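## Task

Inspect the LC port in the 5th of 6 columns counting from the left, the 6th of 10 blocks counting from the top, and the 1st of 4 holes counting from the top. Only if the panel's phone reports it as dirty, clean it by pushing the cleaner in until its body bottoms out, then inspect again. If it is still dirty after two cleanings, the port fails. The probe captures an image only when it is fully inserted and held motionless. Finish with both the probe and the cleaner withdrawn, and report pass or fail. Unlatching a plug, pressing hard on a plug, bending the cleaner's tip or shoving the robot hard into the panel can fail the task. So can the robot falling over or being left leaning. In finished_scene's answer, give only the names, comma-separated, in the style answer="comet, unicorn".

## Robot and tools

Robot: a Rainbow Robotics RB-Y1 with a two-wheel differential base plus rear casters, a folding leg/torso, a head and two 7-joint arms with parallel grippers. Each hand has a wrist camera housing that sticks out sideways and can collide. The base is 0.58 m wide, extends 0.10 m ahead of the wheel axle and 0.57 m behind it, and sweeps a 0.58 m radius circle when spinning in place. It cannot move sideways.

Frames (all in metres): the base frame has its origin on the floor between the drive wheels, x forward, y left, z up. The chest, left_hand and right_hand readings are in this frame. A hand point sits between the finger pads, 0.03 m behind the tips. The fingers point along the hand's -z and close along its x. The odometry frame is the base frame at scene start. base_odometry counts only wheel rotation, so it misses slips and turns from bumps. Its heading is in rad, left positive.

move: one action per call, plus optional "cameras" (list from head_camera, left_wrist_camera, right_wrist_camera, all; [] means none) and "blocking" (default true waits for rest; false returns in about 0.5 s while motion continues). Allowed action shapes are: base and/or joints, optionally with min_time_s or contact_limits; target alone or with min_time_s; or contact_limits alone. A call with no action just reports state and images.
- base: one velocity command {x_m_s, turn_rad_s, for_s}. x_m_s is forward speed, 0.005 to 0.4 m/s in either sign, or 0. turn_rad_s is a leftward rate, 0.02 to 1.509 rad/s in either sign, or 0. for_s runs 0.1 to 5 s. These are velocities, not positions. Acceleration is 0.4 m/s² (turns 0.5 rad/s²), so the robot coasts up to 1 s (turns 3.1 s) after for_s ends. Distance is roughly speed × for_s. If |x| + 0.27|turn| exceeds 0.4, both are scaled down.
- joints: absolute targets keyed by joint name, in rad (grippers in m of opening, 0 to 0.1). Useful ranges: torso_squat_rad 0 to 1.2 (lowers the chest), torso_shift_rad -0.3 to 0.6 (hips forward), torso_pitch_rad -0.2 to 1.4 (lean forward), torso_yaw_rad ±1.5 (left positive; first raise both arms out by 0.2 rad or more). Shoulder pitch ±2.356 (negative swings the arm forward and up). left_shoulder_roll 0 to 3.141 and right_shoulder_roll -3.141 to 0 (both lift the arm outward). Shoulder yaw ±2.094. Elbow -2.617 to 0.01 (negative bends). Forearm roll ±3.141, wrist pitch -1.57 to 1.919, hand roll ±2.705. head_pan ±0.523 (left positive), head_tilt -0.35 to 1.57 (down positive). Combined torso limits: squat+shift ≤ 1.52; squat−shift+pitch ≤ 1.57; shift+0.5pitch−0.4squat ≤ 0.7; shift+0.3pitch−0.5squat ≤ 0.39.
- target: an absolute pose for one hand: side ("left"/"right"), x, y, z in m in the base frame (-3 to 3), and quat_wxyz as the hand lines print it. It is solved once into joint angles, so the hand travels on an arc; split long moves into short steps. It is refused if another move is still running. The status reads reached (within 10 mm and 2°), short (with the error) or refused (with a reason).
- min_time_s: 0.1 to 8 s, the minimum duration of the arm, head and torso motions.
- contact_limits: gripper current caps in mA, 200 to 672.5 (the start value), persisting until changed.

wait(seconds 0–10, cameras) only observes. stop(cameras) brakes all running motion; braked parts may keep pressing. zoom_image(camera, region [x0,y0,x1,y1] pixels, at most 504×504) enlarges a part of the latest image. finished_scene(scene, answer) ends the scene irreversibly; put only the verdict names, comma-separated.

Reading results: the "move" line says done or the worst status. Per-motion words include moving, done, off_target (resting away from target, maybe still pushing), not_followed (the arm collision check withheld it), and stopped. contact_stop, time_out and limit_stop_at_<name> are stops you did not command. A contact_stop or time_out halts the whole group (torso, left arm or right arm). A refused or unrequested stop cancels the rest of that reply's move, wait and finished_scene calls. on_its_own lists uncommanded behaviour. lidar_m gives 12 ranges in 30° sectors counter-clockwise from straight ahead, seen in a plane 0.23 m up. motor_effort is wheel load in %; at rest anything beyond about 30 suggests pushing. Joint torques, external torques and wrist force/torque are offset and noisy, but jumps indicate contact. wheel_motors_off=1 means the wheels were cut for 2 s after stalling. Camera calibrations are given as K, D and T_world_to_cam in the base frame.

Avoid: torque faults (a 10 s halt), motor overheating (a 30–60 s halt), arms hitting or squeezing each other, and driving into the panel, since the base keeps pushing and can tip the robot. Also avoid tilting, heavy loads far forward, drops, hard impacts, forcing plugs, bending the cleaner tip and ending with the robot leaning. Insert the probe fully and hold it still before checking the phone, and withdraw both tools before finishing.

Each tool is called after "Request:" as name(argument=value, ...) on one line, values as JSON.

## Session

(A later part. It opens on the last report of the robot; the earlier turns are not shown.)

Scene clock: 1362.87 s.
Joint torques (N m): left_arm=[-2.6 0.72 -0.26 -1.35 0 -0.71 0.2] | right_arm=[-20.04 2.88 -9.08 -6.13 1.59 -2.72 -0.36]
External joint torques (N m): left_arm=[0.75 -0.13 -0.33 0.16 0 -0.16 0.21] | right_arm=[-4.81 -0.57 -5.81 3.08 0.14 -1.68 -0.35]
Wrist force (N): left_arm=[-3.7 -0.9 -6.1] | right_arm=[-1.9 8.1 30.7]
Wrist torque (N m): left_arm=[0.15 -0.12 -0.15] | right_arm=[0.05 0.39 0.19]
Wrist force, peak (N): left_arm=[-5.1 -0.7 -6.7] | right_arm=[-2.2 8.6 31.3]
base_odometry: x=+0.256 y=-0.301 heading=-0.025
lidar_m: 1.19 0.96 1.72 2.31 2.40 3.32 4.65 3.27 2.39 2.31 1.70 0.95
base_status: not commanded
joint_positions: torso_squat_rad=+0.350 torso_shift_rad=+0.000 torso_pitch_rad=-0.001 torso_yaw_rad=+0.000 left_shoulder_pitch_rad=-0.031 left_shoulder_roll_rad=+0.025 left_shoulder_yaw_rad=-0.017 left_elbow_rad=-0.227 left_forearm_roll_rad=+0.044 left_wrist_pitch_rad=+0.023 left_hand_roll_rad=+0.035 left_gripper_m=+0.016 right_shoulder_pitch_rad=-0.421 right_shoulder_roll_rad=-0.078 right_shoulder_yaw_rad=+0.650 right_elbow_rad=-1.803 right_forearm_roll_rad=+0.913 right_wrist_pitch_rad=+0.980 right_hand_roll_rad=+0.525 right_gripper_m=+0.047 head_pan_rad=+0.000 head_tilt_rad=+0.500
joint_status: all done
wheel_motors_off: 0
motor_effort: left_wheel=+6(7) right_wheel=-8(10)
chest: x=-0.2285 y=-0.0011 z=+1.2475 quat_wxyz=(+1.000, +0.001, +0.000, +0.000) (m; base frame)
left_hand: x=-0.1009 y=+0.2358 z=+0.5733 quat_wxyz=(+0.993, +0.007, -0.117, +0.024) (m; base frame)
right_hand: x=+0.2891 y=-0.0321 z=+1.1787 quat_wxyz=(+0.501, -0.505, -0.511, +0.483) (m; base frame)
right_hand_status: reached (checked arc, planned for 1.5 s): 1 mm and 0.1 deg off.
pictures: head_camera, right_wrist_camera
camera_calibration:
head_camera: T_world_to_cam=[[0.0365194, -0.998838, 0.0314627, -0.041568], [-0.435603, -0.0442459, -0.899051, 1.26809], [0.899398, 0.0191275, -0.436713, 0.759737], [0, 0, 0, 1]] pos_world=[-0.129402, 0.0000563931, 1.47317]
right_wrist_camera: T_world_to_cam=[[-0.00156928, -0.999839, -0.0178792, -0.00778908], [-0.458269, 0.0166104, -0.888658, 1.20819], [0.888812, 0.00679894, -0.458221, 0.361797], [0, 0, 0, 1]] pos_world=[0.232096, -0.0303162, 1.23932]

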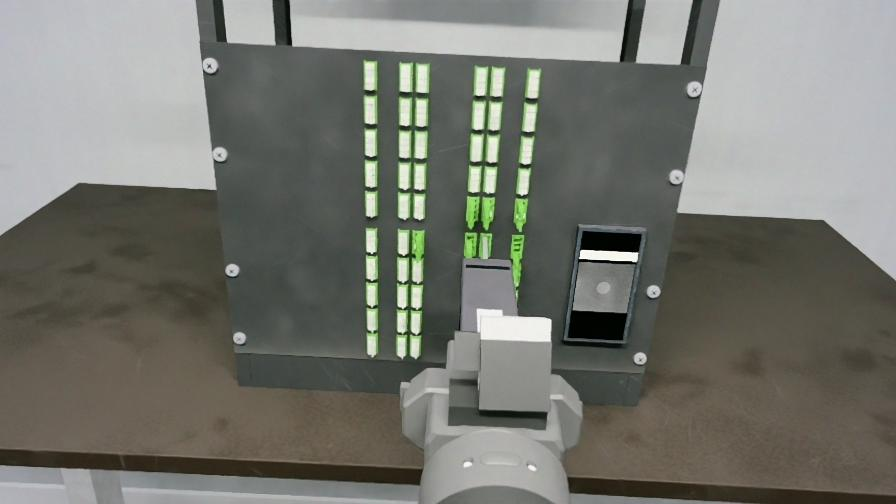

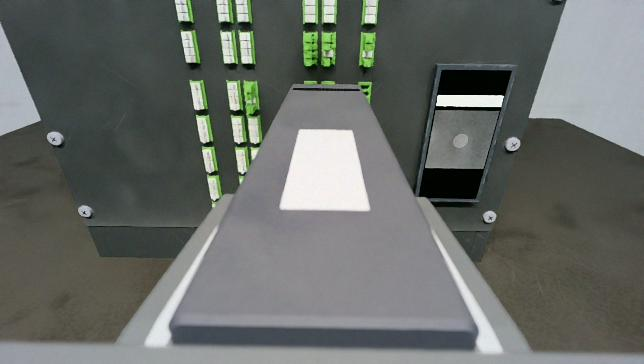

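The picture shows a clean end face. I'll retract along the axis.

Request:
move(target={"side":"right","x":0.284,"y":-0.0325,"z":1.1788,"quat_wxyz":[0.501007,-0.505006,-0.511255,0.482261]}, min_time_s=1.5, cameras=[])

Request:
move(target={"side":"right","x":0.276,"y":-0.0326,"z":1.1785,"quat_wxyz":[0.501007,-0.505006,-0.511255,0.482261]}, min_time_s=2, cameras=[])

Request:
move(target={"side":"right","x":0.265,"y":-0.0327,"z":1.1784,"quat_wxyz":[0.501007,-0.505006,-0.511255,0.482261]}, min_time_s=2, cameras=[])

Request:
move(target={"side":"right","x":0.235,"y":-0.0325,"z":1.178,"quat_wxyz":[0.501007,-0.505006,-0.511255,0.482261]}, min_time_s=2, cameras=["head_camera","right_wrist_camera"])

Request:
zoom_image(camera="right_wrist_camera", region=[290, 60, 360, 100])

Scene clock: 1376.83 s.
Joint torques (N m): left_arm=[-3.24 0.47 -0.48 -0.93 0 -0.55 0.22] | right_arm=[-13.22 1.68 -2.06 -9.3 2.03 -0.6 0.42]
External joint torques (N m): left_arm=[0.09 -0.38 -0.55 0.57 -0.01 0.01 0.23] | right_arm=[1.74 -1.88 1.15 -0.1 0.58 0.46 0.43]
Wrist force (N): left_arm=[-4.2 -1.0 -5.1] | right_arm=[0.8 5.9 -1.8]
Wrist torque (N m): left_arm=[0.14 -0.18 -0.14] | right_arm=[-0.38 -0.31 0.14]
Wrist force, peak (N): left_arm=[-3.7 -1.8 -7.2] | right_arm=[-2.2 8.0 31.6]
move: done
base_odometry: x=+0.256 y=-0.301 heading=-0.025
lidar_m: 1.18 0.96 1.71 2.32 2.41 3.33 4.65 3.28 2.40 2.30 1.70 0.95
base_status: not commanded
joint_positions: torso_squat_rad=+0.350 torso_shift_rad=+0.000 torso_pitch_rad=+0.000 torso_yaw_rad=+0.000 left_shoulder_pitch_rad=-0.031 left_shoulder_roll_rad=+0.025 left_shoulder_yaw_rad=-0.017 left_elbow_rad=-0.227 left_forearm_roll_rad=+0.044 left_wrist_pitch_rad=+0.023 left_hand_roll_rad=+0.035 left_gripper_m=+0.016 right_shoulder_pitch_rad=-0.408 right_shoulder_roll_rad=-0.079 right_shoulder_yaw_rad=+0.658 right_elbow_rad=-1.823 right_forearm_roll_rad=+0.919 right_wrist_pitch_rad=+0.988 right_hand_roll_rad=+0.530 right_gripper_m=+0.047 head_pan_rad=+0.000 head_tilt_rad=+0.500
joint_status: all done
wheel_motors_off: 0
motor_effort: left_wheel=+6(8) right_wheel=-8(8)
chest: x=-0.2279 y=-0.0011 z=+1.2475 quat_wxyz=(+1.000, +0.001, +0.000, +0.000) (m; base frame)
left_hand: x=-0.1008 y=+0.2358 z=+0.5732 quat_wxyz=(+0.993, +0.007, -0.116, +0.024) (m; base frame)
right_hand: x=+0.2848 y=-0.0324 z=+1.1785 quat_wxyz=(+0.501, -0.505, -0.511, +0.482) (m; base frame)
right_hand_status: reached (checked arc, planned for 1.5 s): 1 mm and 0.1 deg off.
pictures: none
No camera images: "cameras" was empty.

Scene clock: 1379.17 s.
Joint torques (N m): left_arm=[-2.77 0.3 -0.33 -1.15 0 -0.53 0.34] | right_arm=[-13.37 1.49 -2.03 -9.76 2.14 -0.88 0.51]
External joint torques (N m): left_arm=[0.56 -0.55 -0.41 0.35 -0.01 0.02 0.35] | right_arm=[1.13 -2.26 1.09 -0.58 0.69 0.19 0.52]
Wrist force (N): left_arm=[-4.5 -0.8 -6.6] | right_arm=[0.0 6.9 -1.4]
Wrist torque (N m): left_arm=[0.15 -0.19 -0.11] | right_arm=[-0.25 -0.30 0.14]
Wrist force, peak (N): left_arm=[-4.0 -1.8 -7.2] | right_arm=[-0.3 8.7 -1.3]
move: done
base_odometry: x=+0.256 y=-0.301 heading=-0.025
lidar_m: 1.18 0.96 1.71 2.32 2.42 3.33 4.64 3.27 2.39 2.30 1.71 0.95
base_status: not commanded
joint_positions: torso_squat_rad=+0.350 torso_shift_rad=+0.000 torso_pitch_rad=+0.000 torso_yaw_rad=+0.000 left_shoulder_pitch_rad=-0.031 left_shoulder_roll_rad=+0.025 left_shoulder_yaw_rad=-0.017 left_elbow_rad=-0.227 left_forearm_roll_rad=+0.044 left_wrist_pitch_rad=+0.023 left_hand_roll_rad=+0.035 left_gripper_m=+0.016 right_shoulder_pitch_rad=-0.385 right_shoulder_roll_rad=-0.081 right_shoulder_yaw_rad=+0.673 right_elbow_rad=-1.855 right_forearm_roll_rad=+0.928 right_wrist_pitch_rad=+1.000 right_hand_roll_rad=+0.538 right_gripper_m=+0.047 head_pan_rad=+0.000 head_tilt_rad=+0.500
joint_status: all done
wheel_motors_off: 0
motor_effort: left_wheel=+7(8) right_wheel=-8(9)
chest: x=-0.2279 y=-0.0011 z=+1.2475 quat_wxyz=(+1.000, +0.001, +0.000, +0.000) (m; base frame)
left_hand: x=-0.1008 y=+0.2358 z=+0.5732 quat_wxyz=(+0.993, +0.007, -0.116, +0.024) (m; base frame)
right_hand: x=+0.2764 y=-0.0325 z=+1.1785 quat_wxyz=(+0.501, -0.505, -0.511, +0.482) (m; base frame)
right_hand_status: reached (checked arc, planned for 2.0 s): 0 mm and 0.1 deg off.
pictures: none
No camera images: "cameras" was empty.

Scene clock: 1381.50 s.
Joint torques (N m): left_arm=[-3.43 0.57 -0.28 -1.53 -0.03 -0.7 0.27] | right_arm=[-12.98 2.15 -2.01 -9.8 2.09 -1.06 0.35]
External joint torques (N m): left_arm=[-0.1 -0.28 -0.35 -0.03 -0.04 -0.15 0.28] | right_arm=[0.94 -1.83 0.99 -0.65 0.64 0.03 0.35]
Wrist force (N): left_arm=[-3.8 -0.8 -5.7] | right_arm=[-0.2 7.0 -1.2]
Wrist torque (N m): left_arm=[0.19 -0.15 -0.10] | right_arm=[-0.15 -0.20 0.15]
Wrist force, peak (N): left_arm=[-4.5 -0.7 -6.8] | right_arm=[-0.4 7.6 -1.6]
move: done
base_odometry: x=+0.256 y=-0.301 heading=-0.025
lidar_m: 1.19 0.96 1.72 2.32 2.43 3.31 4.64 3.27 2.40 2.29 1.70 0.96
base_status: not commanded
joint_positions: torso_squat_rad=+0.350 torso_shift_rad=+0.000 torso_pitch_rad=+0.000 torso_yaw_rad=+0.000 left_shoulder_pitch_rad=-0.031 left_shoulder_roll_rad=+0.025 left_shoulder_yaw_rad=-0.017 left_elbow_rad=-0.227 left_forearm_roll_rad=+0.044 left_wrist_pitch_rad=+0.023 left_hand_roll_rad=+0.035 left_gripper_m=+0.016 right_shoulder_pitch_rad=-0.357 right_shoulder_roll_rad=-0.084 right_shoulder_yaw_rad=+0.693 right_elbow_rad=-1.896 right_forearm_roll_rad=+0.941 right_wrist_pitch_rad=+1.017 right_hand_roll_rad=+0.550 right_gripper_m=+0.047 head_pan_rad=+0.000 head_tilt_rad=+0.500
joint_status: all done
wheel_motors_off: 0
motor_effort: left_wheel=+7(8) right_wheel=-8(8)
chest: x=-0.2279 y=-0.0011 z=+1.2475 quat_wxyz=(+1.000, +0.001, +0.000, +0.000) (m; base frame)
left_hand: x=-0.1008 y=+0.2358 z=+0.5732 quat_wxyz=(+0.993, +0.007, -0.116, +0.024) (m; base frame)
right_hand: x=+0.2657 y=-0.0326 z=+1.1784 quat_wxyz=(+0.501, -0.505, -0.511, +0.482) (m; base frame)
right_hand_status: reached (checked arc, planned for 2.0 s): 1 mm and 0.1 deg off.
pictures: none
No camera images: "cameras" was empty.

Scene clock: 1383.83 s.
Joint torques (N m): left_arm=[-3.14 0.94 0.17 -1.21 0.03 -0.43 0.29] | right_arm=[-11.25 3.02 -1.42 -9.63 2.05 -1.1 0.45]
External joint torques (N m): left_arm=[0.19 0.09 0.09 0.29 0.02 0.12 0.31] | right_arm=[1.02 -1.57 1.18 -0.54 0.59 0.03 0.45]
Wrist force (N): left_arm=[-3.9 0.0 -6.3] | right_arm=[0.2 7.0 -1.4]
Wrist torque (N m): left_arm=[0.10 -0.10 -0.09] | right_arm=[-0.14 -0.18 0.16]
Wrist force, peak (N): left_arm=[-4.6 -1.4 -6.5] | right_arm=[-0.1 7.6 -1.4]
move: done
base_odometry: x=+0.256 y=-0.301 heading=-0.025
lidar_m: 1.19 0.96 1.71 2.32 2.42 3.31 4.65 3.28 2.41 2.31 1.70 0.95
base_status: not commanded
joint_positions: torso_squat_rad=+0.350 torso_shift_rad=+0.000 torso_pitch_rad=+0.000 torso_yaw_rad=+0.000 left_shoulder_pitch_rad=-0.031 left_shoulder_roll_rad=+0.025 left_shoulder_yaw_rad=-0.017 left_elbow_rad=-0.227 left_forearm_roll_rad=+0.044 left_wrist_pitch_rad=+0.023 left_hand_roll_rad=+0.035 left_gripper_m=+0.016 right_shoulder_pitch_rad=-0.276 right_shoulder_roll_rad=-0.091 right_shoulder_yaw_rad=+0.755 right_elbow_rad=-2.001 right_forearm_roll_rad=+0.985 right_wrist_pitch_rad=+1.058 right_hand_roll_rad=+0.577 right_gripper_m=+0.047 head_pan_rad=+0.000 head_tilt_rad=+0.500
joint_status: all done
wheel_motors_off: 0
motor_effort: left_wheel=+7(8) right_wheel=-8(9)
chest: x=-0.2279 y=-0.0011 z=+1.2475 quat_wxyz=(+1.000, +0.001, +0.000, +0.000) (m; base frame)
left_hand: x=-0.1008 y=+0.2358 z=+0.5732 quat_wxyz=(+0.993, +0.007, -0.116, +0.024) (m; base frame)
right_hand: x=+0.2352 y=-0.0325 z=+1.1779 quat_wxyz=(+0.501, -0.505, -0.511, +0.482) (m; base frame)
right_hand_status: reached (checked arc, planned for 2.0 s): 0 mm and 0.0 deg off.
pictures: head_camera, right_wrist_camera
camera_calibration:
head_camera: T_world_to_cam=[[0.0366323, -0.998836, 0.0313898, -0.0414722], [-0.436283, -0.0442442, -0.898721, 1.26778], [0.899063, 0.0192273, -0.437396, 0.759935], [0, 0, 0, 1]] pos_world=[-0.128601, 0.0000563976, 1.47307]
right_wrist_camera: T_world_to_cam=[[-0.0023736, -0.999824, -0.0185868, -0.00716778], [-0.457866, 0.0176107, -0.888847, 1.18294], [0.889018, 0.00640051, -0.457827, 0.408891], [0, 0, 0, 1]] pos_world=[0.178098, -0.030616, 1.23852]

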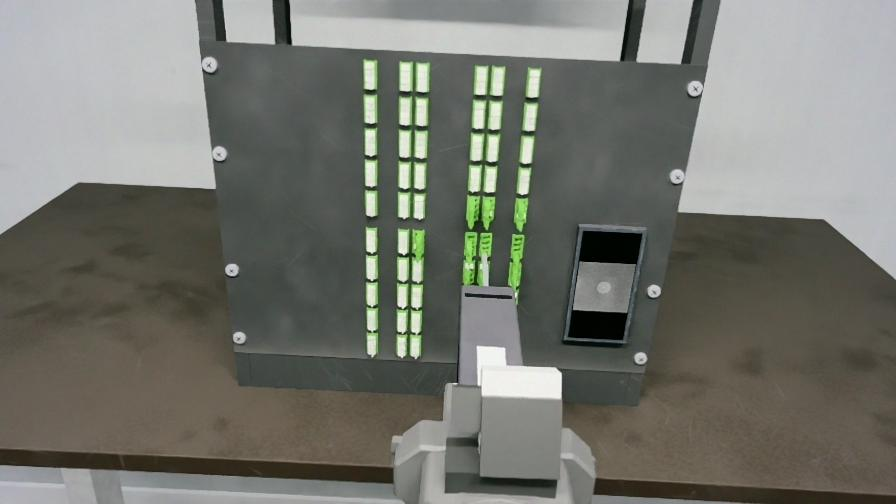

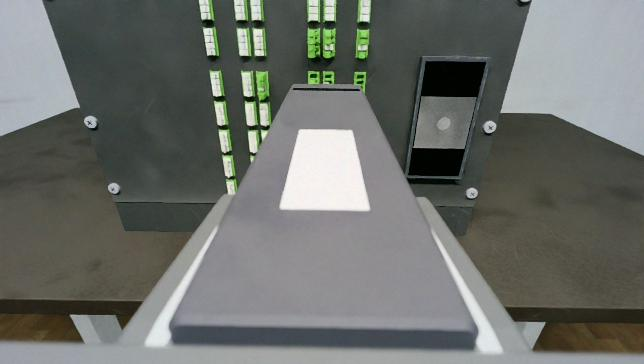

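Scaled by 7.200 from the camera's 644x364 image, which has a finer 1265x715 frame.

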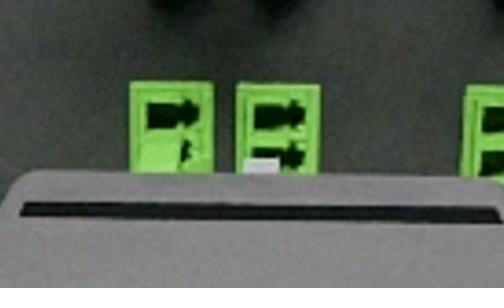

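Request:
zoom_image(camera="head_camera", region=[572, 255, 642, 320])

Request:
zoom_image(camera="right_wrist_camera", region=[405, 85, 485, 165])

Scaled by 7.200 from the camera's 896x504 image, which has a finer 1280x720 frame.

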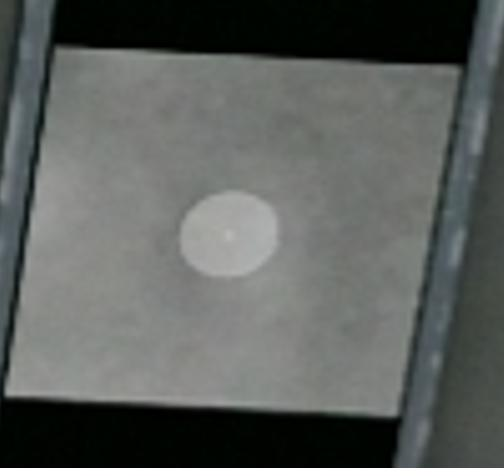

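Scaled by 6.300 from the camera's 644x364 image, which has a finer 1265x715 frame.

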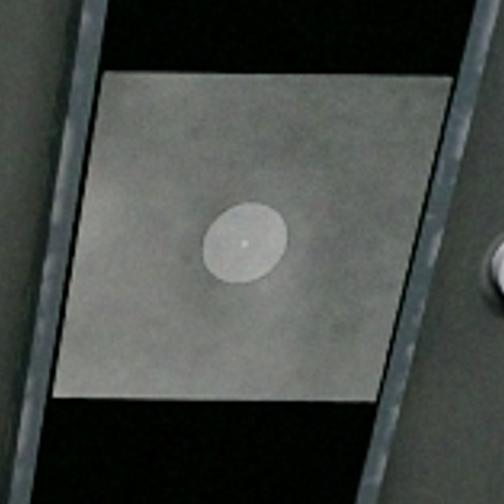

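Request:
finished_scene(scene=1, answer="pass")

The scene is finished: the task was done.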